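# Sort tested circuit boards into green or red totes

## Task

Now that testing is over, unlatch each tester's lid by pushing its small black tab down, lift the circuit board out, and place it in the tote whose color (green or red) matches that tester's light. Any board in the mismatched tote counts as a failure, as does any tote that is no longer on its bench. The testers are loose: each must stay upright on its own plate, oriented as it started. The robot must not tip over or finish leaning.

## Robot and tools

ROBOT. A Rainbow Robotics RB-Y1: a base with two drive wheels plus two rear casters (no sideways motion), two 7-joint arms with parallel grippers, a pan/tilt head, and a torso with squat, shift, pitch and yaw joints. The base is 0.58 m wide. It extends 0.10 m in front of the wheel axle and 0.57 m behind it, and spinning in place sweeps a 0.58 m radius. Each wrist has a camera case that juts sideways and can collide with things. With the starting arm posture the robot is 0.73 m wide, or 0.65 m if both forearms are rolled by pi.

FRAMES. All positions are in metres in the base frame: origin on the floor between the drive wheels, x forward, y left, z up. left_hand and right_hand mark the point between the finger pads. The fingers point along the hand's -z axis and close along its x axis. The odometry frame is the base frame as it was at scene start. base_odometry counts wheel turns only, so slip and bumps distort it. Heading is in rad, positive to the left.

move. One action per call, returning state and camera images.
- base: {x_m_s, turn_rad_s, for_s}. This is a velocity held for a duration, not a goal position. x_m_s is forward speed (0, or 0.005 to 0.4 m/s magnitude; negative reverses). turn_rad_s is positive to the left (0, or 0.02 to 1.509 rad/s magnitude). for_s runs 0.1 to 5 s. Omitted speeds are 0. Acceleration is limited (0.4 m/s², 0.5 rad/s²), so the robot coasts on after for_s. If |x| + 0.27|turn| exceeds 0.4, both are scaled down.
- joints: a single dict keyed by joint name, holding absolute targets. Angles are in rad; grippers are the pad opening in m (0 to 0.1). Ranges:
  - torso_squat 0..1.2 (larger lowers the chest)
  - torso_shift -0.3..0.6 (positive moves hips forward)
  - torso_pitch -0.2..1.4 (positive bows forward)
  - torso_yaw -1.5..1.5 (positive left; lift both arms outward at least 0.2 rad first)
  - shoulder_pitch ±2.356 (negative swings the arm forward/up)
  - left shoulder_roll 0..3.141 and right -3.141..0 (away from the body)
  - shoulder_yaw ±2.094
  - elbow -2.617..0.01 (negative bends)
  - forearm_roll ±3.141
  - wrist_pitch -1.57..1.919
  - hand_roll ±2.705
  - head_pan ±0.523
  - head_tilt -0.35..1.57 (positive looks down)
  The torso also has combined limits: squat+shift ≤ 1.52; squat−shift+pitch ≤ 1.57; shift+0.5pitch−0.4squat ≤ 0.7; shift+0.3pitch−0.5squat ≤ 0.39. Breaking one leaves the torso off_target.
- target: {side "left"/"right", x, y, z, quat_wxyz}. This is an absolute pose for one hand in the base frame, in metres (each coordinate -3 to 3), with the quaternion written as the hand lines print it. It is solved once into joint angles, so the hand travels along an arc. Split long moves into shorter steps. It may be sent alone or with min_time_s.
- min_time_s: 0.1 to 8 s, the minimum duration for arm, head and torso motions.
- contact_limits: {left_gripper_m, right_gripper_m}, a gripper current cap in mA (200 to 672.5; the default is 672.5). It lasts until you change it.
- cameras: pick from head_camera, left_wrist_camera, right_wrist_camera, all. [] returns no images.
- blocking: false makes the call return after about 0.5 s while motion continues.
Allowed combinations: base and/or joints (optionally with min_time_s or contact_limits); target (optionally with min_time_s); or contact_limits alone. An empty move just reports state. To grip, command an opening at least 0.005 m narrower than the object.

wait {seconds 0..10, cameras}: lets time pass and then reports. stop {cameras}: brakes every running motion. zoom_image {camera, region [x0,y0,x1,y1]}: region is in pixels, at most 504x504. The head image is 896x504 and the wrist images are 644x364. finished_scene {scene}: ends the current scene and cannot be undone. The result must hold with the robot gone.

RESULTS.
- The move line reads done, or else the worst status.
- Hand status is reached (within 10 mm / 2°), short (with the error), or refused (with the reason).
- Joint statuses: done, off_target (may still be pushing), not_followed (a self- or arm-collision check held the arm back, with a cause line), time_out, contact_stop (torso only; the whole group halts), limit_stop_at_<name> (a body guard or built-in limit), torque_fault, limit_stop_at_motor_heat.
- Base shows done with "(sent for a of b s)", or time_out.
- wheel_motors_off=1 means the wheels stalled and are switched off for 2 s.
- lidar_m gives 12 distances in 30° sectors, counter-clockwise from straight ahead (1st ahead, 4th left, 7th behind, 10th right), measured in a plane 0.23 m above the floor. "-" means nothing seen; glass is invisible.
- motor_effort is in % per wheel, with the peak in brackets. A sustained high value at rest means the base is pushing against something.
- Joint and external torques, wrist force/torque (raw, offset by up to 16 N) and motor temperatures indicate load and contact.
- on_its_own reports things the robot did without a command.
A refused call or an unplanned stop cancels the rest of the calls in that reply. Invalid calls do not.

AVOID. Never let the arms strike or press on each other; keep the shoulder rolls about 0.5 rad outward. Contact torque limits are 63.7 N m for the shoulders, 32.7 for the elbow and 22.7 for the wrist joints; hitting one freezes the robot for 10 s. Holding loads or stretching the arm heats motors; 80 °C brakes the arm. The base keeps going when it hits furniture, and a caught upper body can tip the robot. Heavy or far-forward loads, and sharp stops after driving forward, can also tip it. Do not drop or release moving parts, slam things, or shove the testers. Brief tugs on held items can happen. Time spent thinking advances the simulation.

Each tool is called after "Emit:" as name(argument=value, ...), one argument or row to a line, values as JSON.

## Session

Emit:
move(
)

Scene clock: 0.00 s.
Joint torques (N m): no reading
External joint torques (N m): no reading
Motor temperatures (°C): left_arm=[29 32 30 34 39 36 41] | right_arm=[35 33 28 33 45 37 36]
Wrist force (N): no reading
Wrist torque (N m): no reading
Wrist force, peak (N): no reading
base_odometry: x=+0.000 y=+0.000 heading=+0.000
lidar_m: 2.52 2.77 1.96 1.99 2.31 2.11 2.09 2.32 2.40 2.35 2.77 2.54
base_status: not commanded
joint_positions: torso_squat_rad=+0.350 torso_shift_rad=+0.000 torso_pitch_rad=+0.000 torso_yaw_rad=+0.000 left_shoulder_pitch_rad=+0.027 left_shoulder_roll_rad=+0.018 left_shoulder_yaw_rad=-0.025 left_elbow_rad=-0.232 left_forearm_roll_rad=+0.014 left_wrist_pitch_rad=+0.031 left_hand_roll_rad=-0.041 left_gripper_m=+0.100 right_shoulder_pitch_rad=+0.035 right_shoulder_roll_rad=-0.046 right_shoulder_yaw_rad=+0.024 right_elbow_rad=-0.288 right_forearm_roll_rad=+0.041 right_wrist_pitch_rad=+0.022 right_hand_roll_rad=+0.009 right_gripper_m=+0.099 head_pan_rad=+0.000 head_tilt_rad=+0.400
joint_status: not commanded
wheel_motors_off: 0
motor_effort: left_wheel=-1 right_wheel=+3
chest: x=-0.2280 y=-0.0007 z=+1.2475 quat_wxyz=(+1.000, +0.000, +0.000, +0.000) (m; base frame)
left_hand: x=-0.1412 y=+0.2314 z=+0.5672 quat_wxyz=(+0.996, +0.009, -0.088, -0.022) (m; base frame)
right_hand: x=-0.1186 y=-0.2534 z=+0.5712 quat_wxyz=(+0.992, -0.025, -0.115, +0.034) (m; base frame)
pictures: head_camera, left_wrist_camera, right_wrist_camera

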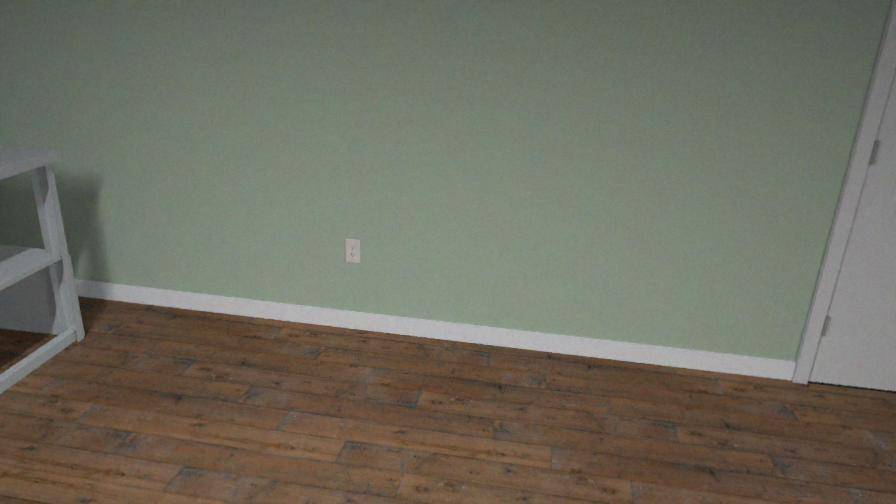

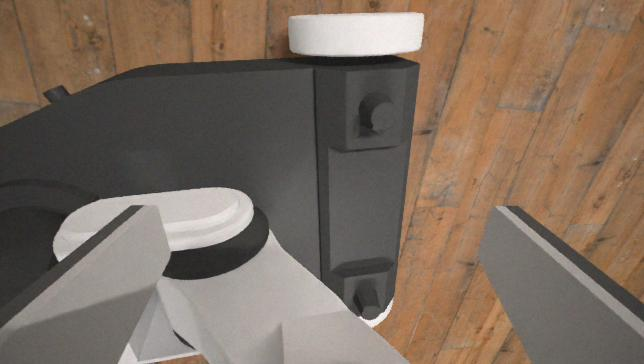

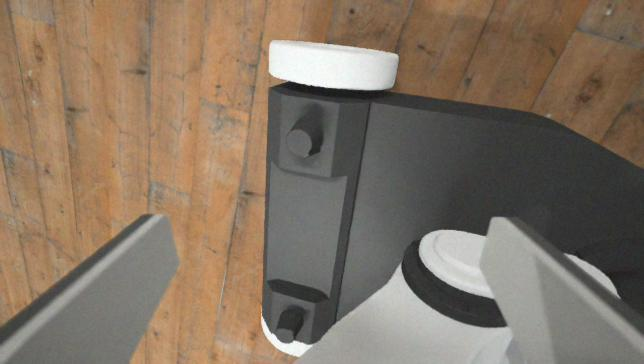

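Emit:
move(
  base={"turn_rad_s":0.5,"for_s":1.8},
  cameras=["head_camera"],
)

Emit:
move(
  base={"turn_rad_s":0.5,"for_s":1.8},
  cameras=["head_camera"],
)

Emit:
move(
  base={"turn_rad_s":0.5,"for_s":1.8},
  cameras=["head_camera"],
)

Emit:
move(
  base={"turn_rad_s":0.5,"for_s":1.8},
  cameras=["head_camera"],
)

Emit:
move(
  base={"turn_rad_s":0.5,"for_s":1.8},
  cameras=["head_camera"],
)

Emit:
move(
  base={"turn_rad_s":0.5,"for_s":1.8},
  cameras=["head_camera"],
)

Scene clock: 13.10 s.
Joint torques (N m): left_arm=[-1.96 0.58 0.01 -0.94 0.2 -0.38 0.16] | right_arm=[-2.25 -1.05 -0.44 -1.16 -0.17 -0.56 -0.05]
External joint torques (N m): left_arm=[-0.03 -0.04 -0.05 0.04 0.19 0.07 0.17] | right_arm=[0.05 0.76 -0.27 0.3 -0.24 -0.03 -0.06]
Motor temperatures (°C): left_arm=[29 32 30 34 39 36 41] | right_arm=[35 33 28 33 45 37 36]
Wrist force (N): left_arm=[-2.9 -0.4 -9.6] | right_arm=[0.5 11.5 -12.7]
Wrist torque (N m): left_arm=[0.02 -0.48 -0.21] | right_arm=[-0.13 0.73 0.48]
Wrist force, peak (N): left_arm=[-2.8 -0.2 -9.9] | right_arm=[0.4 11.4 -12.9]
move: done
base_odometry: x=+0.000 y=+0.000 heading=+0.900
lidar_m: 2.02 1.95 2.30 2.17 2.09 2.16 2.86 2.35 2.80 2.62 2.52 2.63
base_status: done (sent for 1.8 of 1.8 s)
joint_positions: torso_squat_rad=+0.350 torso_shift_rad=+0.000 torso_pitch_rad=+0.000 torso_yaw_rad=+0.000 left_shoulder_pitch_rad=+0.027 left_shoulder_roll_rad=+0.018 left_shoulder_yaw_rad=-0.025 left_elbow_rad=-0.232 left_forearm_roll_rad=+0.014 left_wrist_pitch_rad=+0.031 left_hand_roll_rad=-0.041 left_gripper_m=+0.100 right_shoulder_pitch_rad=+0.035 right_shoulder_roll_rad=-0.046 right_shoulder_yaw_rad=+0.024 right_elbow_rad=-0.288 right_forearm_roll_rad=+0.041 right_wrist_pitch_rad=+0.022 right_hand_roll_rad=+0.009 right_gripper_m=+0.099 head_pan_rad=+0.000 head_tilt_rad=+0.400
joint_status: not commanded
wheel_motors_off: 0
motor_effort: left_wheel=+1(20) right_wheel=+5(26)
chest: x=-0.2280 y=-0.0008 z=+1.2475 quat_wxyz=(+1.000, +0.000, +0.000, +0.000) (m; base frame)
left_hand: x=-0.1412 y=+0.2314 z=+0.5672 quat_wxyz=(+0.996, +0.009, -0.088, -0.022) (m; base frame)
right_hand: x=-0.1186 y=-0.2534 z=+0.5712 quat_wxyz=(+0.992, -0.025, -0.115, +0.034) (m; base frame)
pictures: head_camera
camera_calibration:
head_camera: T_world_to_cam=[[0.0055882, -0.998763, 0.0494079, -0.0729335], [-0.352738, -0.0482015, -0.93448, 1.33893], [0.935706, -0.012206, -0.352571, 0.642056], [0, 0, 0, 1]] pos_world=[-0.128076, -0.000467823, 1.48118]

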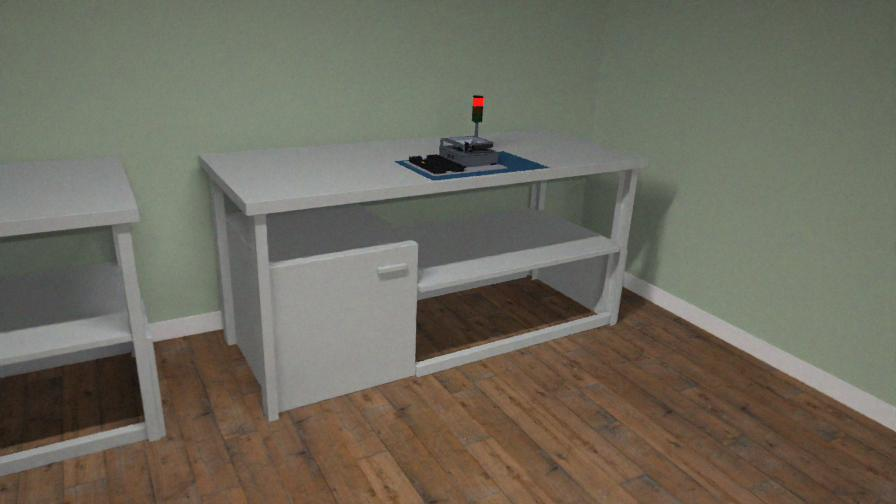

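Scene clock: 16.23 s.
Joint torques (N m): left_arm=[-2.22 0.72 0.26 -0.79 0.19 -0.47 0.1] | right_arm=[-2.46 -0.95 -0.31 -1.17 -0.17 -0.54 -0.01]
External joint torques (N m): left_arm=[-0.29 0.11 0.2 0.2 0.18 -0.01 0.11] | right_arm=[-0.16 0.85 -0.13 0.29 -0.24 -0.01 -0.02]
Motor temperatures (°C): left_arm=[29 32 30 34 39 36 41] | right_arm=[35 33 28 33 45 37 36]
Wrist force (N): left_arm=[-2.7 -0.3 -9.5] | right_arm=[0.8 11.3 -12.6]
Wrist torque (N m): left_arm=[-0.01 -0.44 -0.21] | right_arm=[-0.10 0.76 0.49]
Wrist force, peak (N): left_arm=[-3.0 -0.5 -9.8] | right_arm=[0.9 11.4 -12.8]
move: done
base_odometry: x=+0.000 y=+0.000 heading=+1.799
lidar_m: 2.30 2.28 2.08 2.10 2.61 2.32 2.34 2.78 2.55 2.57 2.15 1.96
base_status: done (sent for 1.8 of 1.8 s)
joint_positions: torso_squat_rad=+0.350 torso_shift_rad=+0.000 torso_pitch_rad=+0.000 torso_yaw_rad=+0.000 left_shoulder_pitch_rad=+0.027 left_shoulder_roll_rad=+0.018 left_shoulder_yaw_rad=-0.025 left_elbow_rad=-0.232 left_forearm_roll_rad=+0.014 left_wrist_pitch_rad=+0.031 left_hand_roll_rad=-0.041 left_gripper_m=+0.100 right_shoulder_pitch_rad=+0.035 right_shoulder_roll_rad=-0.046 right_shoulder_yaw_rad=+0.024 right_elbow_rad=-0.288 right_forearm_roll_rad=+0.041 right_wrist_pitch_rad=+0.022 right_hand_roll_rad=+0.009 right_gripper_m=+0.099 head_pan_rad=+0.000 head_tilt_rad=+0.400
joint_status: not commanded
wheel_motors_off: 0
motor_effort: left_wheel=+1(15) right_wheel=+4(23)
chest: x=-0.2280 y=-0.0008 z=+1.2475 quat_wxyz=(+1.000, +0.000, +0.000, +0.000) (m; base frame)
left_hand: x=-0.1412 y=+0.2314 z=+0.5672 quat_wxyz=(+0.996, +0.009, -0.088, -0.022) (m; base frame)
right_hand: x=-0.1186 y=-0.2534 z=+0.5712 quat_wxyz=(+0.992, -0.025, -0.115, +0.034) (m; base frame)
pictures: head_camera
camera_calibration:
head_camera: T_world_to_cam=[[0.00558756, -0.998763, 0.0494102, -0.0729353], [-0.352738, -0.0482034, -0.93448, 1.33893], [0.935706, -0.0122074, -0.352571, 0.642056], [0, 0, 0, 1]] pos_world=[-0.128076, -0.000466074, 1.48118]

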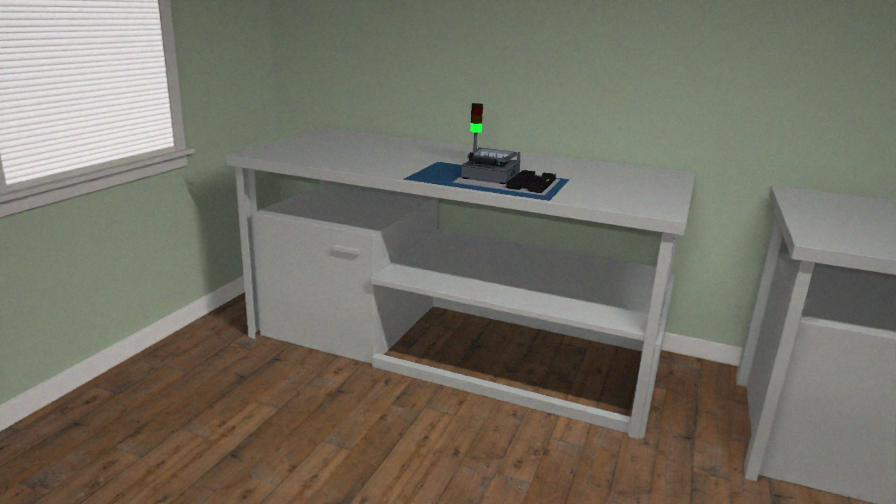

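Scene clock: 19.37 s.
Joint torques (N m): left_arm=[-1.79 0.71 0.07 -0.88 0.24 -0.46 0.11] | right_arm=[-2.3 -1 -0.51 -1.13 -0.13 -0.61 -0.02]
External joint torques (N m): left_arm=[0.14 0.1 0.02 0.11 0.24 -0.01 0.12] | right_arm=[0 0.81 -0.34 0.33 -0.2 -0.08 -0.03]
Motor temperatures (°C): left_arm=[29 32 30 34 39 36 41] | right_arm=[35 33 28 33 45 37 36]
Wrist force (N): left_arm=[-2.7 -0.6 -9.7] | right_arm=[0.4 11.2 -12.6]
Wrist torque (N m): left_arm=[0.03 -0.46 -0.19] | right_arm=[-0.10 0.73 0.51]
Wrist force, peak (N): left_arm=[-2.9 -0.5 -9.9] | right_arm=[1.0 11.3 -12.7]
move: done
base_odometry: x=+0.000 y=+0.000 heading=+2.699
lidar_m: 2.09 2.09 2.37 2.36 2.32 2.77 2.55 2.55 2.90 2.00 1.98 2.31
base_status: done (sent for 1.8 of 1.8 s)
joint_positions: torso_squat_rad=+0.350 torso_shift_rad=+0.000 torso_pitch_rad=+0.000 torso_yaw_rad=+0.000 left_shoulder_pitch_rad=+0.027 left_shoulder_roll_rad=+0.018 left_shoulder_yaw_rad=-0.025 left_elbow_rad=-0.232 left_forearm_roll_rad=+0.014 left_wrist_pitch_rad=+0.031 left_hand_roll_rad=-0.041 left_gripper_m=+0.100 right_shoulder_pitch_rad=+0.035 right_shoulder_roll_rad=-0.046 right_shoulder_yaw_rad=+0.024 right_elbow_rad=-0.288 right_forearm_roll_rad=+0.041 right_wrist_pitch_rad=+0.022 right_hand_roll_rad=+0.009 right_gripper_m=+0.099 head_pan_rad=+0.000 head_tilt_rad=+0.400
joint_status: not commanded
wheel_motors_off: 0
motor_effort: left_wheel=+1(16) right_wheel=+5(24)
chest: x=-0.2280 y=-0.0008 z=+1.2475 quat_wxyz=(+1.000, +0.000, +0.000, +0.000) (m; base frame)
left_hand: x=-0.1412 y=+0.2314 z=+0.5672 quat_wxyz=(+0.996, +0.009, -0.088, -0.022) (m; base frame)
right_hand: x=-0.1186 y=-0.2534 z=+0.5712 quat_wxyz=(+0.992, -0.025, -0.115, +0.034) (m; base frame)
pictures: head_camera
camera_calibration:
head_camera: T_world_to_cam=[[0.00558741, -0.998763, 0.0494101, -0.0729353], [-0.352738, -0.0482032, -0.93448, 1.33893], [0.935706, -0.0122075, -0.352571, 0.642056], [0, 0, 0, 1]] pos_world=[-0.128076, -0.000466349, 1.48118]

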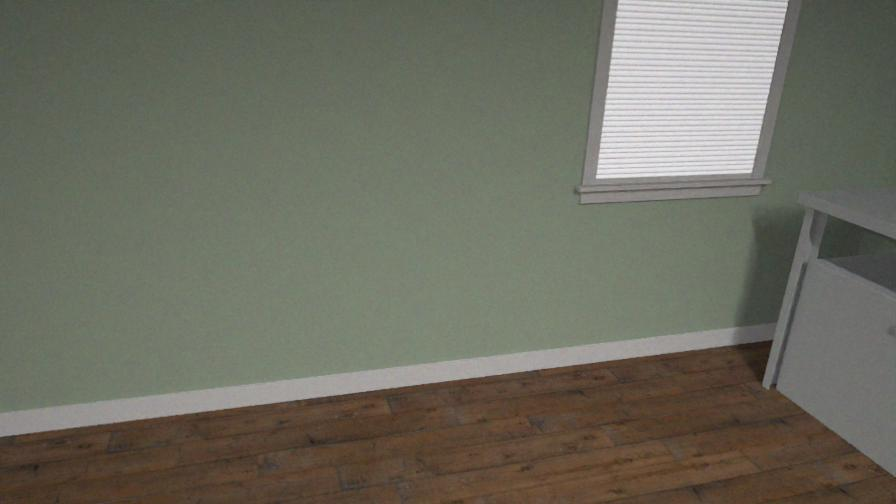

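Scene clock: 22.50 s.
Joint torques (N m): left_arm=[-2.03 0.53 0.15 -0.86 0.26 -0.49 0.06] | right_arm=[-2.42 -0.84 -0.11 -1.19 -0.24 -0.56 0.08]
External joint torques (N m): left_arm=[-0.1 -0.08 0.09 0.12 0.26 -0.04 0.07] | right_arm=[-0.12 0.96 0.07 0.28 -0.3 -0.03 0.07]
Motor temperatures (°C): left_arm=[29 32 30 34 39 36 41] | right_arm=[35 33 28 33 45 37 36]
Wrist force (N): left_arm=[-2.7 -0.4 -9.8] | right_arm=[0.9 10.9 -12.6]
Wrist torque (N m): left_arm=[0.00 -0.46 -0.20] | right_arm=[-0.05 0.78 0.51]
Wrist force, peak (N): left_arm=[-2.5 -0.3 -10.0] | right_arm=[0.7 11.1 -13.1]
move: done
base_odometry: x=+0.000 y=+0.000 heading=-2.684
lidar_m: 2.23 2.39 2.32 2.77 2.57 2.52 2.68 1.99 2.01 2.34 2.13 2.08
base_status: done (sent for 1.8 of 1.8 s)
joint_positions: torso_squat_rad=+0.350 torso_shift_rad=+0.000 torso_pitch_rad=+0.000 torso_yaw_rad=+0.000 left_shoulder_pitch_rad=+0.027 left_shoulder_roll_rad=+0.018 left_shoulder_yaw_rad=-0.025 left_elbow_rad=-0.232 left_forearm_roll_rad=+0.014 left_wrist_pitch_rad=+0.031 left_hand_roll_rad=-0.041 left_gripper_m=+0.100 right_shoulder_pitch_rad=+0.035 right_shoulder_roll_rad=-0.046 right_shoulder_yaw_rad=+0.024 right_elbow_rad=-0.288 right_forearm_roll_rad=+0.041 right_wrist_pitch_rad=+0.022 right_hand_roll_rad=+0.009 right_gripper_m=+0.099 head_pan_rad=+0.000 head_tilt_rad=+0.400
joint_status: not commanded
wheel_motors_off: 0
motor_effort: left_wheel=+2(14) right_wheel=+5(24)
chest: x=-0.2280 y=-0.0008 z=+1.2475 quat_wxyz=(+1.000, +0.000, +0.000, +0.000) (m; base frame)
left_hand: x=-0.1412 y=+0.2314 z=+0.5672 quat_wxyz=(+0.996, +0.009, -0.088, -0.022) (m; base frame)
right_hand: x=-0.1186 y=-0.2534 z=+0.5712 quat_wxyz=(+0.992, -0.025, -0.115, +0.034) (m; base frame)
pictures: head_camera
camera_calibration:
head_camera: T_world_to_cam=[[0.00558704, -0.998763, 0.0494109, -0.0729357], [-0.352738, -0.0482039, -0.93448, 1.33893], [0.935706, -0.0122081, -0.352571, 0.642056], [0, 0, 0, 1]] pos_world=[-0.128076, -0.000465402, 1.48118]

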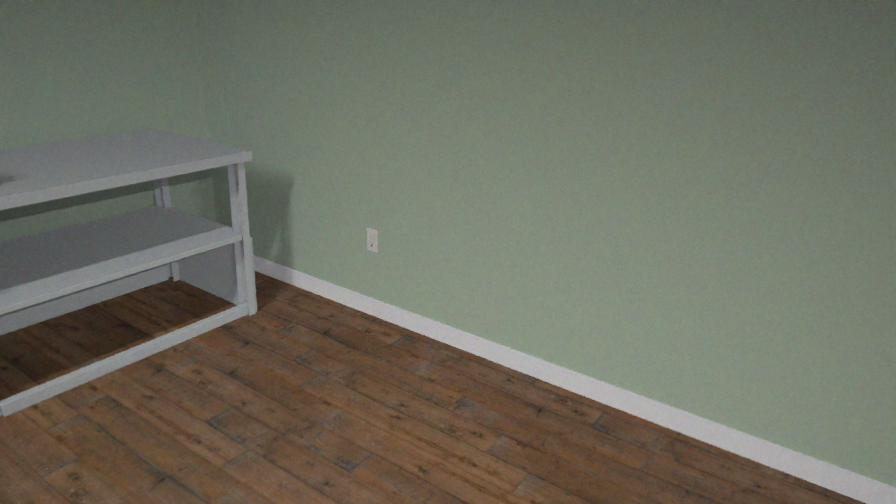

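Scene clock: 25.63 s.
Joint torques (N m): left_arm=[-1.92 0.59 0.09 -0.9 0.27 -0.46 0.04] | right_arm=[-2.08 -0.94 -0.5 -1.19 -0.19 -0.59 0.07]
External joint torques (N m): left_arm=[0.01 -0.02 0.03 0.09 0.26 -0.01 0.05] | right_arm=[0.22 0.86 -0.32 0.27 -0.26 -0.06 0.06]
Motor temperatures (°C): left_arm=[29 32 30 34 39 36 41] | right_arm=[35 33 28 33 45 37 36]
Wrist force (N): left_arm=[-2.7 -0.1 -9.5] | right_arm=[1.0 11.3 -12.7]
Wrist torque (N m): left_arm=[-0.03 -0.46 -0.20] | right_arm=[-0.12 0.78 0.51]
Wrist force, peak (N): left_arm=[-2.7 -0.4 -10.0] | right_arm=[1.0 11.4 -12.9]
move: done
base_odometry: x=+0.000 y=+0.000 heading=-1.785
lidar_m: 2.32 2.77 2.68 2.52 2.57 2.09 1.96 2.34 2.24 2.11 2.13 2.77
base_status: done (sent for 1.8 of 1.8 s)
joint_positions: torso_squat_rad=+0.350 torso_shift_rad=+0.000 torso_pitch_rad=+0.000 torso_yaw_rad=+0.000 left_shoulder_pitch_rad=+0.027 left_shoulder_roll_rad=+0.018 left_shoulder_yaw_rad=-0.025 left_elbow_rad=-0.232 left_forearm_roll_rad=+0.014 left_wrist_pitch_rad=+0.031 left_hand_roll_rad=-0.041 left_gripper_m=+0.100 right_shoulder_pitch_rad=+0.035 right_shoulder_roll_rad=-0.046 right_shoulder_yaw_rad=+0.024 right_elbow_rad=-0.288 right_forearm_roll_rad=+0.041 right_wrist_pitch_rad=+0.022 right_hand_roll_rad=+0.009 right_gripper_m=+0.099 head_pan_rad=+0.000 head_tilt_rad=+0.400
joint_status: not commanded
wheel_motors_off: 0
motor_effort: left_wheel=+1(15) right_wheel=+5(24)
chest: x=-0.2280 y=-0.0008 z=+1.2475 quat_wxyz=(+1.000, +0.000, +0.000, +0.000) (m; base frame)
left_hand: x=-0.1412 y=+0.2314 z=+0.5672 quat_wxyz=(+0.996, +0.009, -0.088, -0.022) (m; base frame)
right_hand: x=-0.1186 y=-0.2534 z=+0.5712 quat_wxyz=(+0.992, -0.025, -0.115, +0.034) (m; base frame)
pictures: head_camera
camera_calibration:
head_camera: T_world_to_cam=[[0.00558699, -0.998763, 0.0494108, -0.0729357], [-0.352737, -0.0482038, -0.93448, 1.33893], [0.935706, -0.0122081, -0.35257, 0.642056], [0, 0, 0, 1]] pos_world=[-0.128076, -0.000465521, 1.48118]

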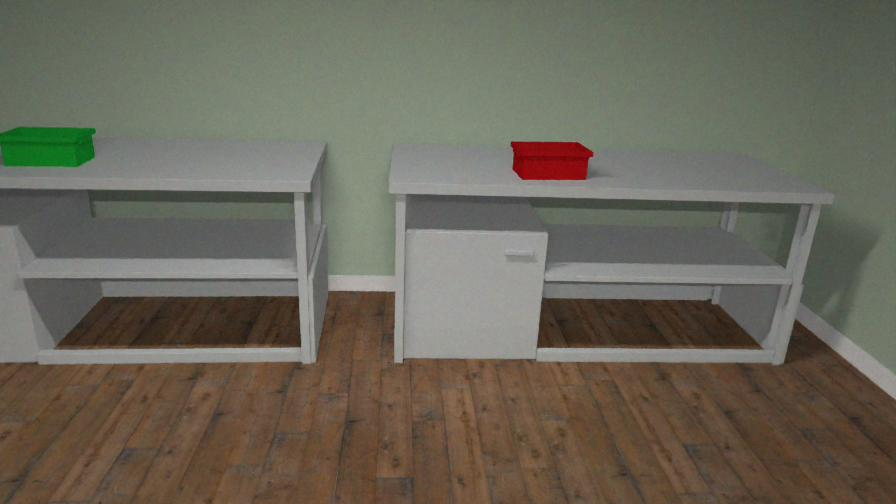

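Scene clock: 28.77 s.
Joint torques (N m): left_arm=[-1.88 0.78 0.12 -0.82 0.17 -0.4 0.13] | right_arm=[-2.12 -0.98 -0.63 -1.18 -0.22 -0.57 0.04]
External joint torques (N m): left_arm=[0.05 0.17 0.06 0.16 0.16 0.05 0.14] | right_arm=[0.18 0.83 -0.46 0.29 -0.28 -0.04 0.03]
Motor temperatures (°C): left_arm=[29 32 30 34 39 36 41] | right_arm=[35 33 28 33 45 37 36]
Wrist force (N): left_arm=[-2.7 -0.2 -9.7] | right_arm=[0.8 11.0 -12.4]
Wrist torque (N m): left_arm=[-0.02 -0.43 -0.22] | right_arm=[-0.07 0.77 0.49]
Wrist force, peak (N): left_arm=[-2.8 -0.3 -10.0] | right_arm=[0.7 11.4 -12.8]
move: done
base_odometry: x=+0.000 y=+0.000 heading=-0.885
lidar_m: 2.77 2.52 2.52 2.88 1.96 2.31 2.38 2.12 2.12 2.50 2.32 2.34
base_status: done (sent for 1.8 of 1.8 s)
joint_positions: torso_squat_rad=+0.350 torso_shift_rad=+0.000 torso_pitch_rad=+0.000 torso_yaw_rad=+0.000 left_shoulder_pitch_rad=+0.027 left_shoulder_roll_rad=+0.018 left_shoulder_yaw_rad=-0.025 left_elbow_rad=-0.232 left_forearm_roll_rad=+0.014 left_wrist_pitch_rad=+0.031 left_hand_roll_rad=-0.041 left_gripper_m=+0.100 right_shoulder_pitch_rad=+0.035 right_shoulder_roll_rad=-0.046 right_shoulder_yaw_rad=+0.024 right_elbow_rad=-0.288 right_forearm_roll_rad=+0.041 right_wrist_pitch_rad=+0.022 right_hand_roll_rad=+0.009 right_gripper_m=+0.099 head_pan_rad=+0.000 head_tilt_rad=+0.400
joint_status: not commanded
wheel_motors_off: 0
motor_effort: left_wheel=+1(15) right_wheel=+4(23)
chest: x=-0.2280 y=-0.0008 z=+1.2475 quat_wxyz=(+1.000, +0.000, +0.000, +0.000) (m; base frame)
left_hand: x=-0.1412 y=+0.2314 z=+0.5672 quat_wxyz=(+0.996, +0.009, -0.088, -0.022) (m; base frame)
right_hand: x=-0.1186 y=-0.2534 z=+0.5712 quat_wxyz=(+0.992, -0.025, -0.115, +0.034) (m; base frame)
pictures: head_camera
camera_calibration:
head_camera: T_world_to_cam=[[0.00558682, -0.998763, 0.0494105, -0.0729356], [-0.352738, -0.0482034, -0.93448, 1.33893], [0.935706, -0.0122082, -0.352571, 0.642056], [0, 0, 0, 1]] pos_world=[-0.128076, -0.000465871, 1.48118]

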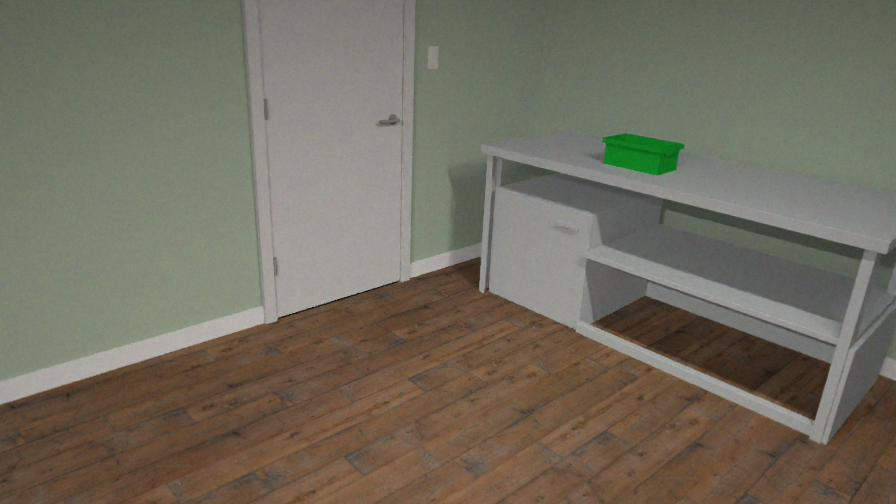

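Emit:
move(
  base={"turn_rad_s":0.953,"for_s":3.0},
  cameras=[],
)

Emit:
move(
  base={"x_m_s":0.375,"for_s":4.0},
  cameras=[],
)

Emit:
move(
  base={"turn_rad_s":-0.28,"for_s":2},
  joints={"head_tilt_rad":0.5},
  cameras=["head_camera"],
)

Scene clock: 67.40 s.
Joint torques (N m): left_arm=[-1.95 0.69 -0.15 -0.78 0.21 -0.53 0.04] | right_arm=[-2.19 -1.07 -0.81 -1.05 -0.14 -0.64 -0.04]
External joint torques (N m): left_arm=[-0.02 0.08 -0.21 0.2 0.21 -0.08 0.05] | right_arm=[0.11 0.73 -0.64 0.42 -0.2 -0.11 -0.05]
Motor temperatures (°C): left_arm=[29 32 30 34 39 36 41] | right_arm=[35 33 28 33 45 37 36]
Wrist force (N): left_arm=[-3.0 -0.5 -9.6] | right_arm=[0.8 10.9 -12.6]
Wrist torque (N m): left_arm=[0.00 -0.48 -0.19] | right_arm=[-0.06 0.76 0.51]
Wrist force, peak (N): left_arm=[-2.8 -0.4 -10.0] | right_arm=[0.7 11.1 -13.0]
move: done
base_odometry: x=+0.000 y=+0.000 heading=+1.974
lidar_m: 2.30 2.16 2.08 2.17 2.87 2.32 2.77 2.65 2.55 2.65 2.04 1.96
base_status: done (sent for 3 of 3 s)
joint_positions: torso_squat_rad=+0.350 torso_shift_rad=+0.000 torso_pitch_rad=+0.000 torso_yaw_rad=+0.000 left_shoulder_pitch_rad=+0.027 left_shoulder_roll_rad=+0.018 left_shoulder_yaw_rad=-0.025 left_elbow_rad=-0.232 left_forearm_roll_rad=+0.014 left_wrist_pitch_rad=+0.031 left_hand_roll_rad=-0.041 left_gripper_m=+0.100 right_shoulder_pitch_rad=+0.035 right_shoulder_roll_rad=-0.046 right_shoulder_yaw_rad=+0.024 right_elbow_rad=-0.288 right_forearm_roll_rad=+0.041 right_wrist_pitch_rad=+0.022 right_hand_roll_rad=+0.009 right_gripper_m=+0.099 head_pan_rad=+0.000 head_tilt_rad=+0.400
joint_status: not commanded
wheel_motors_off: 0
motor_effort: left_wheel=+0(14) right_wheel=+5(27)
chest: x=-0.2281 y=-0.0008 z=+1.2475 quat_wxyz=(+1.000, +0.000, +0.000, +0.000) (m; base frame)
left_hand: x=-0.1412 y=+0.2314 z=+0.5672 quat_wxyz=(+0.996, +0.009, -0.088, -0.022) (m; base frame)
right_hand: x=-0.1186 y=-0.2534 z=+0.5712 quat_wxyz=(+0.992, -0.025, -0.115, +0.034) (m; base frame)
pictures: none
No camera images: "cameras" was empty.

Scene clock: 72.87 s.
Joint torques (N m): left_arm=[-1.4 0.52 -0.14 -0.8 0.18 -0.48 0.08] | right_arm=[-2.25 -1.15 -0.47 -1.12 -0.1 -0.62 -0.01]
External joint torques (N m): left_arm=[0.53 -0.09 -0.2 0.18 0.18 -0.03 0.09] | right_arm=[0.05 0.66 -0.29 0.34 -0.17 -0.09 -0.02]
Motor temperatures (°C): left_arm=[29 32 30 34 39 36 41] | right_arm=[35 33 28 33 45 37 36]
Wrist force (N): left_arm=[-2.8 -0.2 -9.7] | right_arm=[0.6 11.2 -12.5]
Wrist torque (N m): left_arm=[-0.01 -0.46 -0.22] | right_arm=[-0.10 0.72 0.50]
Wrist force, peak (N): left_arm=[-3.3 -0.5 -9.8] | right_arm=[1.1 11.3 -13.1]
move: done
base_odometry: x=-0.589 y=+1.380 heading=+1.974
lidar_m: 0.80 1.02 1.33 1.38 1.90 3.66 3.79 3.43 2.99 1.02 1.05 1.36
base_status: done (sent for 4 of 4 s)
joint_positions: torso_squat_rad=+0.350 torso_shift_rad=+0.000 torso_pitch_rad=+0.000 torso_yaw_rad=+0.000 left_shoulder_pitch_rad=+0.026 left_shoulder_roll_rad=+0.018 left_shoulder_yaw_rad=-0.025 left_elbow_rad=-0.232 left_forearm_roll_rad=+0.014 left_wrist_pitch_rad=+0.031 left_hand_roll_rad=-0.041 left_gripper_m=+0.100 right_shoulder_pitch_rad=+0.035 right_shoulder_roll_rad=-0.046 right_shoulder_yaw_rad=+0.024 right_elbow_rad=-0.288 right_forearm_roll_rad=+0.041 right_wrist_pitch_rad=+0.022 right_hand_roll_rad=+0.009 right_gripper_m=+0.099 head_pan_rad=+0.000 head_tilt_rad=+0.400
joint_status: not commanded
wheel_motors_off: 0
motor_effort: left_wheel=+3(31) right_wheel=-4(29)
chest: x=-0.2280 y=-0.0008 z=+1.2475 quat_wxyz=(+1.000, +0.000, +0.000, +0.000) (m; base frame)
left_hand: x=-0.1412 y=+0.2314 z=+0.5672 quat_wxyz=(+0.996, +0.009, -0.088, -0.022) (m; base frame)
right_hand: x=-0.1186 y=-0.2534 z=+0.5712 quat_wxyz=(+0.992, -0.025, -0.115, +0.034) (m; base frame)
pictures: none
No camera images: "cameras" was empty.

Scene clock: 75.77 s.
Joint torques (N m): left_arm=[-1.61 0.47 0.07 -0.86 0.24 -0.45 0.03] | right_arm=[-2.26 -1.19 -0.41 -1.16 -0.2 -0.67 0.08]
External joint torques (N m): left_arm=[0.32 -0.14 0.01 0.12 0.23 0.01 0.04] | right_arm=[0.04 0.62 -0.23 0.3 -0.27 -0.14 0.06]
Motor temperatures (°C): left_arm=[29 32 30 34 39 36 41] | right_arm=[35 33 28 33 45 37 36]
Wrist force (N): left_arm=[-2.7 -0.2 -9.6] | right_arm=[0.8 11.2 -12.7]
Wrist torque (N m): left_arm=[-0.02 -0.45 -0.20] | right_arm=[-0.09 0.75 0.52]
Wrist force, peak (N): left_arm=[-2.9 -0.3 -10.0] | right_arm=[0.8 11.2 -12.9]
move: done
base_odometry: x=-0.589 y=+1.380 heading=+1.415
lidar_m: 1.37 0.81 0.99 1.33 1.37 1.84 3.65 3.81 3.47 3.30 1.02 0.99
base_status: done (sent for 2 of 2 s)
joint_positions: torso_squat_rad=+0.350 torso_shift_rad=+0.000 torso_pitch_rad=+0.000 torso_yaw_rad=+0.000 left_shoulder_pitch_rad=+0.027 left_shoulder_roll_rad=+0.018 left_shoulder_yaw_rad=-0.025 left_elbow_rad=-0.232 left_forearm_roll_rad=+0.014 left_wrist_pitch_rad=+0.031 left_hand_roll_rad=-0.041 left_gripper_m=+0.100 right_shoulder_pitch_rad=+0.035 right_shoulder_roll_rad=-0.046 right_shoulder_yaw_rad=+0.024 right_elbow_rad=-0.288 right_forearm_roll_rad=+0.041 right_wrist_pitch_rad=+0.022 right_hand_roll_rad=+0.009 right_gripper_m=+0.099 head_pan_rad=+0.000 head_tilt_rad=+0.500
joint_status: all done
wheel_motors_off: 0
motor_effort: left_wheel=+3(26) right_wheel=+1(26)
chest: x=-0.2280 y=-0.0007 z=+1.2475 quat_wxyz=(+1.000, +0.000, +0.000, +0.000) (m; base frame)
left_hand: x=-0.1412 y=+0.2314 z=+0.5672 quat_wxyz=(+0.996, +0.009, -0.088, -0.022) (m; base frame)
right_hand: x=-0.1186 y=-0.2534 z=+0.5712 quat_wxyz=(+0.992, -0.025, -0.115, +0.034) (m; base frame)
pictures: head_camera
camera_calibration:
head_camera: T_world_to_cam=[[0.0105873, -0.998761, 0.0486295, -0.0707416], [-0.444284, -0.0482668, -0.894585, 1.26234], [0.895824, -0.012134, -0.444244, 0.766522], [0, 0, 0, 1]] pos_world=[-0.125084, -0.000423961, 1.47323]

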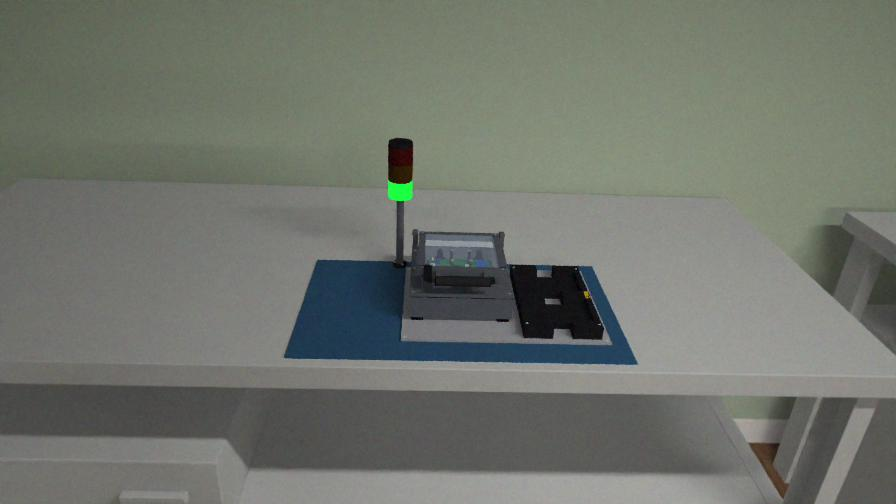

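Emit:
zoom_image(
  camera="head_camera",
  region=[360, 210, 640, 360],
)

Scaled by 1.800 from the camera's 896x504 image, which has a finer 1280x720 frame.

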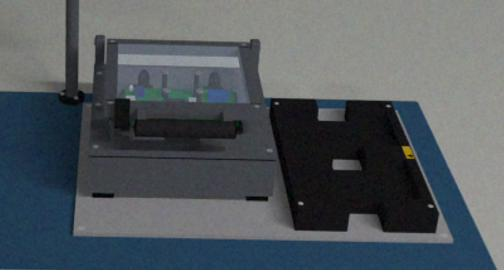

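Emit:
move(
  base={"x_m_s":0.2,"for_s":2.2},
  joints={"head_tilt_rad":0.8,"torso_pitch_rad":0.3},
  cameras=["head_camera"],
)

Emit:
zoom_image(
  camera="head_camera",
  region=[300, 130, 700, 355],
)

Scene clock: 93.47 s.
Joint torques (N m): left_arm=[6.04 0.59 0.08 2.04 0.17 0.09 0.06] | right_arm=[6.09 -1 -0.48 1.75 -0.28 -0.04 -0.07]
External joint torques (N m): left_arm=[-0.13 -0.06 0 -0.16 0.17 -0.04 0.06] | right_arm=[-0.4 0.82 -0.19 -0.09 -0.26 -0.13 -0.07]
Motor temperatures (°C): left_arm=[29 32 30 33 38 36 41] | right_arm=[35 33 28 33 45 37 36]
Wrist force (N): left_arm=[-0.8 -0.2 -9.8] | right_arm=[2.8 11.0 -12.7]
Wrist torque (N m): left_arm=[0.00 -0.33 -0.21] | right_arm=[-0.08 0.89 0.52]
Wrist force, peak (N): left_arm=[-2.7 -0.3 -10.0] | right_arm=[2.7 11.1 -13.0]
move: done
base_odometry: x=-0.520 y=+1.814 heading=+1.414
lidar_m: 0.93 0.55 0.47 0.98 1.39 1.87 4.09 4.24 3.44 1.12 0.75 0.97
base_status: done (sent for 2.2 of 2.2 s)
joint_positions: torso_squat_rad=+0.350 torso_shift_rad=+0.000 torso_pitch_rad=+0.300 torso_yaw_rad=+0.000 left_shoulder_pitch_rad=+0.027 left_shoulder_roll_rad=+0.018 left_shoulder_yaw_rad=-0.025 left_elbow_rad=-0.232 left_forearm_roll_rad=+0.014 left_wrist_pitch_rad=+0.031 left_hand_roll_rad=-0.041 left_gripper_m=+0.100 right_shoulder_pitch_rad=+0.035 right_shoulder_roll_rad=-0.046 right_shoulder_yaw_rad=+0.024 right_elbow_rad=-0.288 right_forearm_roll_rad=+0.041 right_wrist_pitch_rad=+0.022 right_hand_roll_rad=+0.009 right_gripper_m=+0.099 head_pan_rad=+0.000 head_tilt_rad=+0.800
joint_status: all done
wheel_motors_off: 0
motor_effort: left_wheel=-3(32) right_wheel=+2(31)
chest: x=-0.1365 y=-0.0007 z=+1.2337 quat_wxyz=(+0.989, +0.000, +0.149, +0.000) (m; base frame)
left_hand: x=-0.2547 y=+0.2314 z=+0.5582 quat_wxyz=(+0.998, +0.006, +0.062, -0.023) (m; base frame)
right_hand: x=-0.2319 y=-0.2534 z=+0.5553 quat_wxyz=(+0.999, -0.019, +0.034, +0.038) (m; base frame)
pictures: head_camera
camera_calibration:
head_camera: T_world_to_cam=[[0.0366436, -0.99875, 0.0340074, -0.0486743], [-0.87178, -0.0485839, -0.487482, 0.70111], [0.488525, -0.0117839, -0.87247, 1.20392], [0, 0, 0, 1]] pos_world=[0.0248548, -0.000363981, 1.39381]

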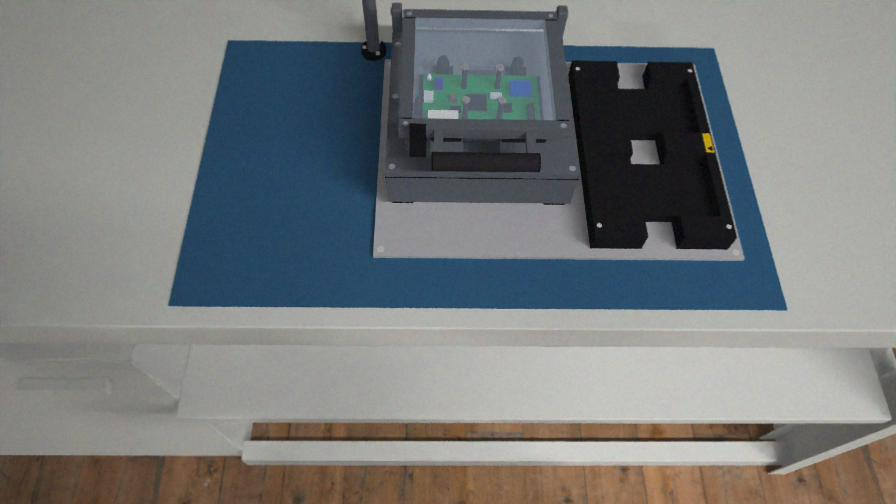

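Scaled by 1.260 from the camera's 896x504 image, which has a finer 1280x720 frame.

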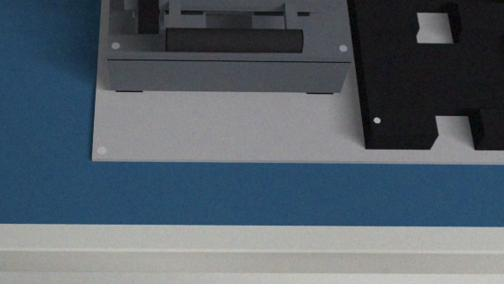

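Emit:
zoom_image(
  camera="head_camera",
  region=[370, 0, 590, 210],
)

Emit:
zoom_image(
  camera="head_camera",
  region=[390, 100, 590, 200],
)

Scaled by 2.291 from the camera's 896x504 image, which has a finer 1280x720 frame.

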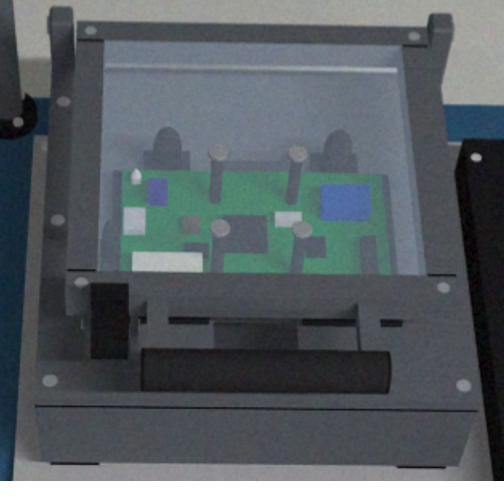

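Scaled by 2.520 from the camera's 896x504 image, which has a finer 1280x720 frame.

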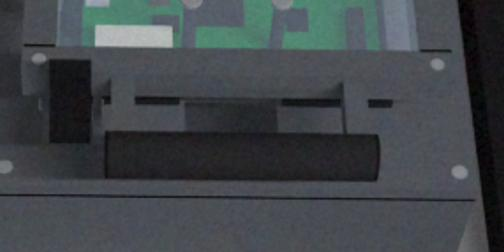

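Emit:
move(
  target={"side":"left","x":0.05,"y":0.3,"z":1.12,"quat_wxyz":[1,0,0,0]},
  cameras=[],
)

Emit:
move(
  target={"side":"right","x":0.05,"y":-0.3,"z":1.12,"quat_wxyz":[1,0,0,0]},
  cameras=[],
)

Emit:
move(
  target={"side":"left","x":0.34,"y":0.1,"z":1.08,"quat_wxyz":[1,0,0,0]},
  cameras=["head_camera","left_wrist_camera"],
)

Scene clock: 136.57 s.
Joint torques (N m): left_arm=[-1.35 -8.2 4.22 3.62 0.5 0.21 -0.17] | right_arm=[5.9 -1.12 -0.67 1.86 -0.24 0.01 0.01]
External joint torques (N m): left_arm=[0.35 0.9 0.32 0.59 0.21 0.14 -0.15] | right_arm=[-0.6 0.69 -0.38 0.01 -0.23 -0.08 0.01]
Motor temperatures (°C): left_arm=[29 32 30 33 38 36 41] | right_arm=[35 33 28 33 45 37 36]
Wrist force (N): left_arm=[-3.0 2.0 -9.3] | right_arm=[2.8 10.9 -12.7]
Wrist torque (N m): left_arm=[-0.17 -0.47 -0.16] | right_arm=[-0.07 0.89 0.51]
Wrist force, peak (N): left_arm=[-4.5 -2.6 -9.7] | right_arm=[2.7 11.4 -13.1]
move: short
base_odometry: x=-0.520 y=+1.814 heading=+1.414
lidar_m: 0.93 0.54 0.47 0.98 1.39 1.87 4.09 4.23 3.45 1.11 0.74 0.98
base_status: not commanded
joint_positions: torso_squat_rad=+0.350 torso_shift_rad=+0.000 torso_pitch_rad=+0.300 torso_yaw_rad=+0.000 left_shoulder_pitch_rad=+2.356 left_shoulder_roll_rad=+1.168 left_shoulder_yaw_rad=+2.006 left_elbow_rad=-2.617 left_forearm_roll_rad=-0.497 left_wrist_pitch_rad=-0.482 left_hand_roll_rad=+2.705 left_gripper_m=+0.100 right_shoulder_pitch_rad=+0.035 right_shoulder_roll_rad=-0.046 right_shoulder_yaw_rad=+0.024 right_elbow_rad=-0.288 right_forearm_roll_rad=+0.041 right_wrist_pitch_rad=+0.022 right_hand_roll_rad=+0.009 right_gripper_m=+0.099 head_pan_rad=+0.000 head_tilt_rad=+0.800
joint_status: all done
wheel_motors_off: 0
motor_effort: left_wheel=-3(5) right_wheel=+3(4)
chest: x=-0.1365 y=-0.0008 z=+1.2337 quat_wxyz=(+0.989, +0.000, +0.149, +0.000) (m; base frame)
left_hand: x=+0.0497 y=+0.3003 z=+1.1203 quat_wxyz=(+0.981, -0.159, -0.099, -0.052) (m; base frame)
left_hand_status: short (checked arc, as near as the solve gets, planned for 2.7 s): 0 mm and 22.4 deg off. The place is met; only the turn is off.
right_hand: x=-0.2319 y=-0.2534 z=+0.5553 quat_wxyz=(+0.999, -0.019, +0.034, +0.038) (m; base frame)
pictures: none
No camera images: "cameras" was empty.

Scene clock: 148.10 s.
Joint torques (N m): left_arm=[-1.4 -8.44 4.39 3.27 0.43 0.08 -0.29] | right_arm=[-32.21 -19.71 -14.87 -19.52 -2.46 -13.59 2.02]
External joint torques (N m): left_arm=[0.3 0.66 0.49 0.23 0.13 0.01 -0.27] | right_arm=[-27.38 -3.38 -6.53 -12.89 -2.41 -12.75 2.01]
External joint torques when the fault began: right_arm=[-54.72 -11.05 -14.92 -29.47 -7.44 -22.5 3.4]
Motor temperatures (°C): left_arm=[29 32 30 33 38 35 41] | right_arm=[36 34 29 34 45 41 36]
Wrist force (N): left_arm=[-3.0 2.1 -9.5] | right_arm=[-36.7 -27.3 6.6]
Wrist torque (N m): left_arm=[-0.15 -0.49 -0.19] | right_arm=[-0.85 0.73 -1.23]
Wrist force, peak (N): left_arm=[-3.0 1.9 -9.8] | right_arm=[-59.9 -68.3 11.2]
move: torque_fault
TORQUE FAULT: right_elbow_rad reached its load limit. The robot stopped for 10 seconds, dropped its targets and accepts commands again. The stop added 9.1 s to the call.
base_odometry: x=-0.520 y=+1.814 heading=+1.414
lidar_m: 0.92 0.55 0.47 0.97 1.39 1.86 4.09 4.23 3.45 1.13 0.75 0.98
base_status: not commanded
joint_positions: torso_squat_rad=+0.350 torso_shift_rad=-0.001 torso_pitch_rad=+0.299 torso_yaw_rad=-0.001 left_shoulder_pitch_rad=+2.356 left_shoulder_roll_rad=+1.168 left_shoulder_yaw_rad=+2.006 left_elbow_rad=-2.617 left_forearm_roll_rad=-0.497 left_wrist_pitch_rad=-0.482 left_hand_roll_rad=+2.705 left_gripper_m=+0.100 right_shoulder_pitch_rad=-0.012 right_shoulder_roll_rad=-0.775 right_shoulder_yaw_rad=-0.289 right_elbow_rad=-1.585 right_forearm_roll_rad=-0.978 right_wrist_pitch_rad=+1.085 right_hand_roll_rad=-0.572 right_gripper_m=+0.099 head_pan_rad=+0.000 head_tilt_rad=+0.800
joint_status: right_shoulder_pitch_rad torque_fault (moved -0.047 of -0.109); right_shoulder_roll_rad torque_fault (moved -0.728 of -1.309); right_shoulder_yaw_rad torque_fault (moved -0.314 of -0.570); right_elbow_rad torque_fault (moved -1.298 of -2.329); right_forearm_roll_rad torque_fault (moved -1.019 of -1.831); right_wrist_pitch_rad torque_fault (moved +1.064 of +1.897); right_hand_roll_rad torque_fault (moved -0.581 of -1.043)
wheel_motors_off: 0
on_its_own: right_shoulder_pitch_rad is held at -0.019, not at your -0.075, since a torque_fault; right_shoulder_roll_rad is held at -0.776, not at your -1.355, since a torque_fault; right_shoulder_yaw_rad is held at -0.291, not at your -0.546, since a torque_fault; right_elbow_rad is held at -1.588, not at your -2.617, since a torque_fault; right_forearm_roll_rad is held at -0.979, not at your -1.790, since a torque_fault; right_wrist_pitch_rad is held at +1.082, not at your +1.919, since a torque_fault; right_hand_roll_rad is held at -0.571, not at your -1.034, since a torque_fault
motor_effort: left_wheel=-7(20) right_wheel=+26(46)
chest: x=-0.1371 y=-0.0009 z=+1.2337 quat_wxyz=(+0.989, +0.001, +0.149, +0.000) (m; base frame)
left_hand: x=+0.0495 y=+0.3001 z=+1.1204 quat_wxyz=(+0.981, -0.159, -0.100, -0.053) (m; base frame)
right_hand: x=+0.2038 y=-0.4747 z=+0.8700 quat_wxyz=(+0.896, +0.118, -0.186, -0.385) (m; base frame)
right_hand_status: short (checked arc, as near as the solve gets, planned for 2.7 s): torque_fault, 342 mm and 52.7 deg off.
pictures: none
No camera images: "cameras" was empty.

not run: a stop that you did not command came earlier in this reply.

Emit:
move(
  base={"x_m_s":-0.2,"for_s":2.0},
  cameras=[],
)

Emit:
move(
  joints={"left_shoulder_pitch_rad":0.3,"left_shoulder_roll_rad":0.5,"left_shoulder_yaw_rad":0,"left_elbow_rad":-2.3,"left_forearm_roll_rad":0,"left_wrist_pitch_rad":0,"left_hand_roll_rad":0,"right_shoulder_pitch_rad":0.3,"right_shoulder_roll_rad":-0.5,"right_shoulder_yaw_rad":0,"right_elbow_rad":-2.3,"right_forearm_roll_rad":0,"right_wrist_pitch_rad":0,"right_hand_roll_rad":0},
)

Scene clock: 158.97 s.
Joint torques (N m): left_arm=[-1.47 -8.42 4.28 3.13 0.39 0.08 -0.21] | right_arm=[-5.32 -17.07 -8.9 -6.03 -0.52 -1.12 0.4]
External joint torques (N m): left_arm=[0.24 0.68 0.38 0.1 0.1 0.01 -0.2] | right_arm=[-0.34 -0.72 -0.55 0.64 -0.47 -0.26 0.38]
Motor temperatures (°C): left_arm=[29 32 30 33 38 35 41] | right_arm=[36 34 29 35 45 42 36]
Wrist force (N): left_arm=[-2.8 1.6 -9.7] | right_arm=[0.4 8.6 -12.3]
Wrist torque (N m): left_arm=[-0.12 -0.46 -0.19] | right_arm=[0.05 0.72 0.49]
Wrist force, peak (N): left_arm=[-3.1 1.9 -9.8] | right_arm=[-36.5 -27.8 6.9]
move: done
base_odometry: x=-0.583 y=+1.419 heading=+1.413
lidar_m: 1.32 0.77 0.93 1.34 1.37 1.84 3.69 3.86 3.46 2.95 0.97 1.02
base_status: done (sent for 2 of 2 s)
joint_positions: torso_squat_rad=+0.350 torso_shift_rad=+0.000 torso_pitch_rad=+0.300 torso_yaw_rad=+0.000 left_shoulder_pitch_rad=+2.356 left_shoulder_roll_rad=+1.168 left_shoulder_yaw_rad=+2.006 left_elbow_rad=-2.617 left_forearm_roll_rad=-0.497 left_wrist_pitch_rad=-0.482 left_hand_roll_rad=+2.705 left_gripper_m=+0.100 right_shoulder_pitch_rad=-0.019 right_shoulder_roll_rad=-0.775 right_shoulder_yaw_rad=-0.291 right_elbow_rad=-1.588 right_forearm_roll_rad=-0.979 right_wrist_pitch_rad=+1.082 right_hand_roll_rad=-0.571 right_gripper_m=+0.099 head_pan_rad=+0.000 head_tilt_rad=+0.800
joint_status: not commanded
wheel_motors_off: 0
on_its_own: right_shoulder_pitch_rad is held at -0.019, not at your -0.075, since a torque_fault; right_shoulder_roll_rad is held at -0.776, not at your -1.355, since a torque_fault; right_shoulder_yaw_rad is held at -0.291, not at your -0.546, since a torque_fault; right_elbow_rad is held at -1.588, not at your -2.617, since a torque_fault; right_forearm_roll_rad is held at -0.979, not at your -1.790, since a torque_fault; right_wrist_pitch_rad is held at +1.082, not at your +1.919, since a torque_fault; right_hand_roll_rad is held at -0.571, not at your -1.034, since a torque_fault
motor_effort: left_wheel=-6(22) right_wheel=+9(28)
chest: x=-0.1366 y=-0.0007 z=+1.2337 quat_wxyz=(+0.989, +0.000, +0.149, +0.000) (m; base frame)
left_hand: x=+0.0497 y=+0.3004 z=+1.1203 quat_wxyz=(+0.981, -0.159, -0.100, -0.052) (m; base frame)
right_hand: x=+0.2095 y=-0.4733 z=+0.8735 quat_wxyz=(+0.896, +0.120, -0.191, -0.382) (m; base frame)
pictures: none
No camera images: "cameras" was empty.

Scene clock: 161.73 s.
Joint torques (N m): left_arm=[-1.28 4.52 5.06 -7.99 0.14 -1.7 0.4] | right_arm=[-0.56 -4.87 -4.89 -8.62 -0.4 -1.7 -0.3]
External joint torques (N m): left_arm=[0.22 -0.75 0.46 1.6 0.08 0.06 0.44] | right_arm=[0.5 1.32 0.1 1.31 -0.61 0.15 -0.35]
Motor temperatures (°C): left_arm=[29 32 30 33 38 35 41] | right_arm=[36 34 29 34 45 42 36]
Wrist force (N): left_arm=[-7.4 -2.8 -3.2] | right_arm=[-3.5 13.3 -6.2]
Wrist torque (N m): left_arm=[0.21 -0.76 -0.21] | right_arm=[-0.26 0.54 0.47]
Wrist force, peak (N): left_arm=[-4.8 0.2 -10.6] | right_arm=[-3.1 14.5 -5.7]
move: done
base_odometry: x=-0.583 y=+1.419 heading=+1.413
lidar_m: 1.32 0.77 0.93 1.33 1.37 1.84 3.70 3.86 3.46 2.96 0.96 1.01
base_status: not commanded
joint_positions: torso_squat_rad=+0.350 torso_shift_rad=+0.000 torso_pitch_rad=+0.300 torso_yaw_rad=+0.000 left_shoulder_pitch_rad=+0.300 left_shoulder_roll_rad=+0.500 left_shoulder_yaw_rad=+0.000 left_elbow_rad=-2.300 left_forearm_roll_rad=+0.000 left_wrist_pitch_rad=+0.000 left_hand_roll_rad=+0.000 left_gripper_m=+0.100 right_shoulder_pitch_rad=+0.300 right_shoulder_roll_rad=-0.500 right_shoulder_yaw_rad=+0.000 right_elbow_rad=-2.300 right_forearm_roll_rad=+0.000 right_wrist_pitch_rad=+0.000 right_hand_roll_rad=+0.000 right_gripper_m=+0.099 head_pan_rad=+0.000 head_tilt_rad=+0.800
joint_status: all done
wheel_motors_off: 0
motor_effort: left_wheel=-6(8) right_wheel=+7(9)
chest: x=-0.1366 y=-0.0007 z=+1.2337 quat_wxyz=(+0.989, +0.000, +0.149, +0.000) (m; base frame)
left_hand: x=+0.2446 y=+0.2495 z=+1.1014 quat_wxyz=(+0.643, +0.080, -0.726, -0.232) (m; base frame)
right_hand: x=+0.2446 y=-0.2509 z=+1.1010 quat_wxyz=(+0.643, -0.080, -0.726, +0.232) (m; base frame)
pictures: head_camera, left_wrist_camera, right_wrist_camera
camera_calibration:
head_camera: T_world_to_cam=[[0.0366021, -0.998751, 0.0340076, -0.0486901], [-0.871747, -0.0485487, -0.487545, 0.701157], [0.488587, -0.0118009, -0.872436, 1.20391], [0, 0, 0, 1]] pos_world=[0.024802, -0.000381865, 1.39383]
left_wrist_camera: T_world_to_cam=[[-0.146519, -0.403706, 0.90308, -0.859417], [-0.636091, -0.66071, -0.398561, 0.793679], [0.757576, -0.632838, -0.159987, 0.217814], [0, 0, 0, 1]] pos_world=[0.213921, 0.31528, 1.1273]
right_wrist_camera: T_world_to_cam=[[0.174078, -0.391156, -0.903711, 0.856696], [-0.595636, 0.688979, -0.412948, 0.806374], [0.784165, 0.610168, -0.113051, 0.157456], [0, 0, 0, 1]] pos_world=[0.207702, -0.316547, 1.125]

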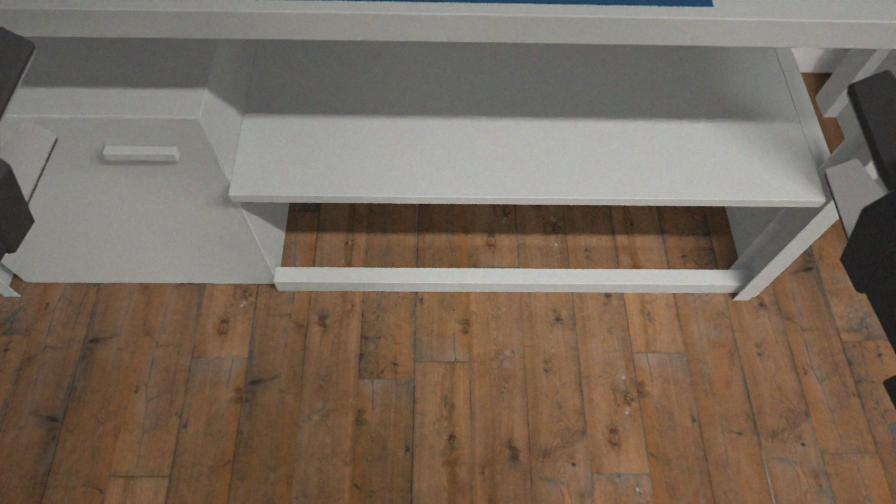

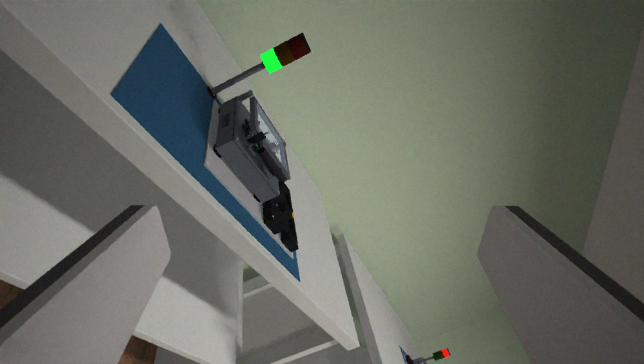

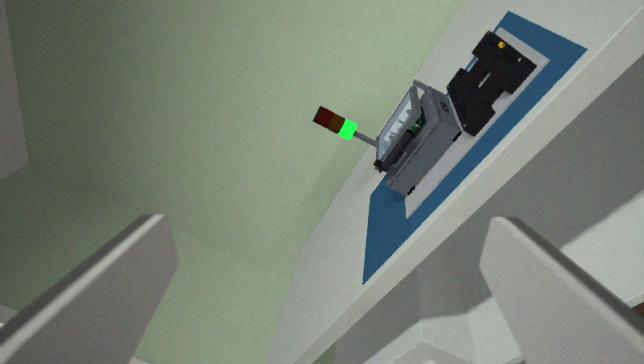

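Emit:
zoom_image(
  camera="left_wrist_camera",
  region=[190, 80, 310, 210],
)

Emit:
zoom_image(
  camera="right_wrist_camera",
  region=[350, 60, 560, 220],
)

Scaled by 3.877 from the camera's 644x364 image, which has a finer 920x520 frame.

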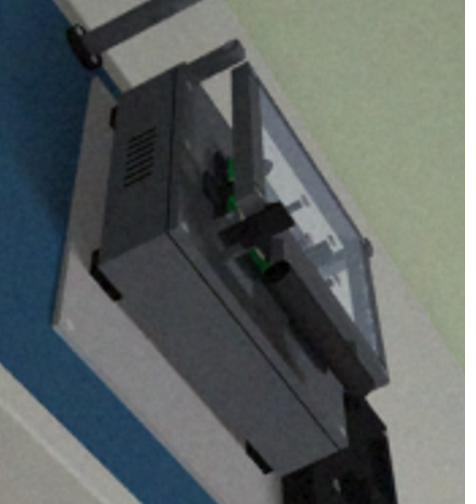

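Scaled by 2.400 from the camera's 644x364 image, which has a finer 1265x715 frame.

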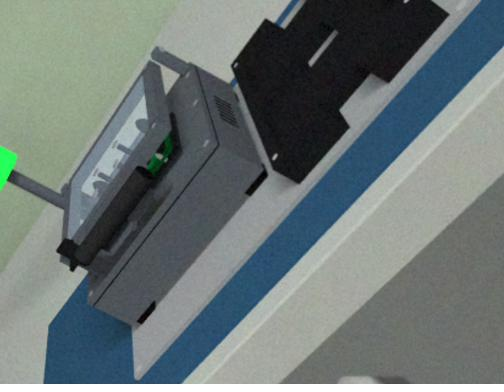

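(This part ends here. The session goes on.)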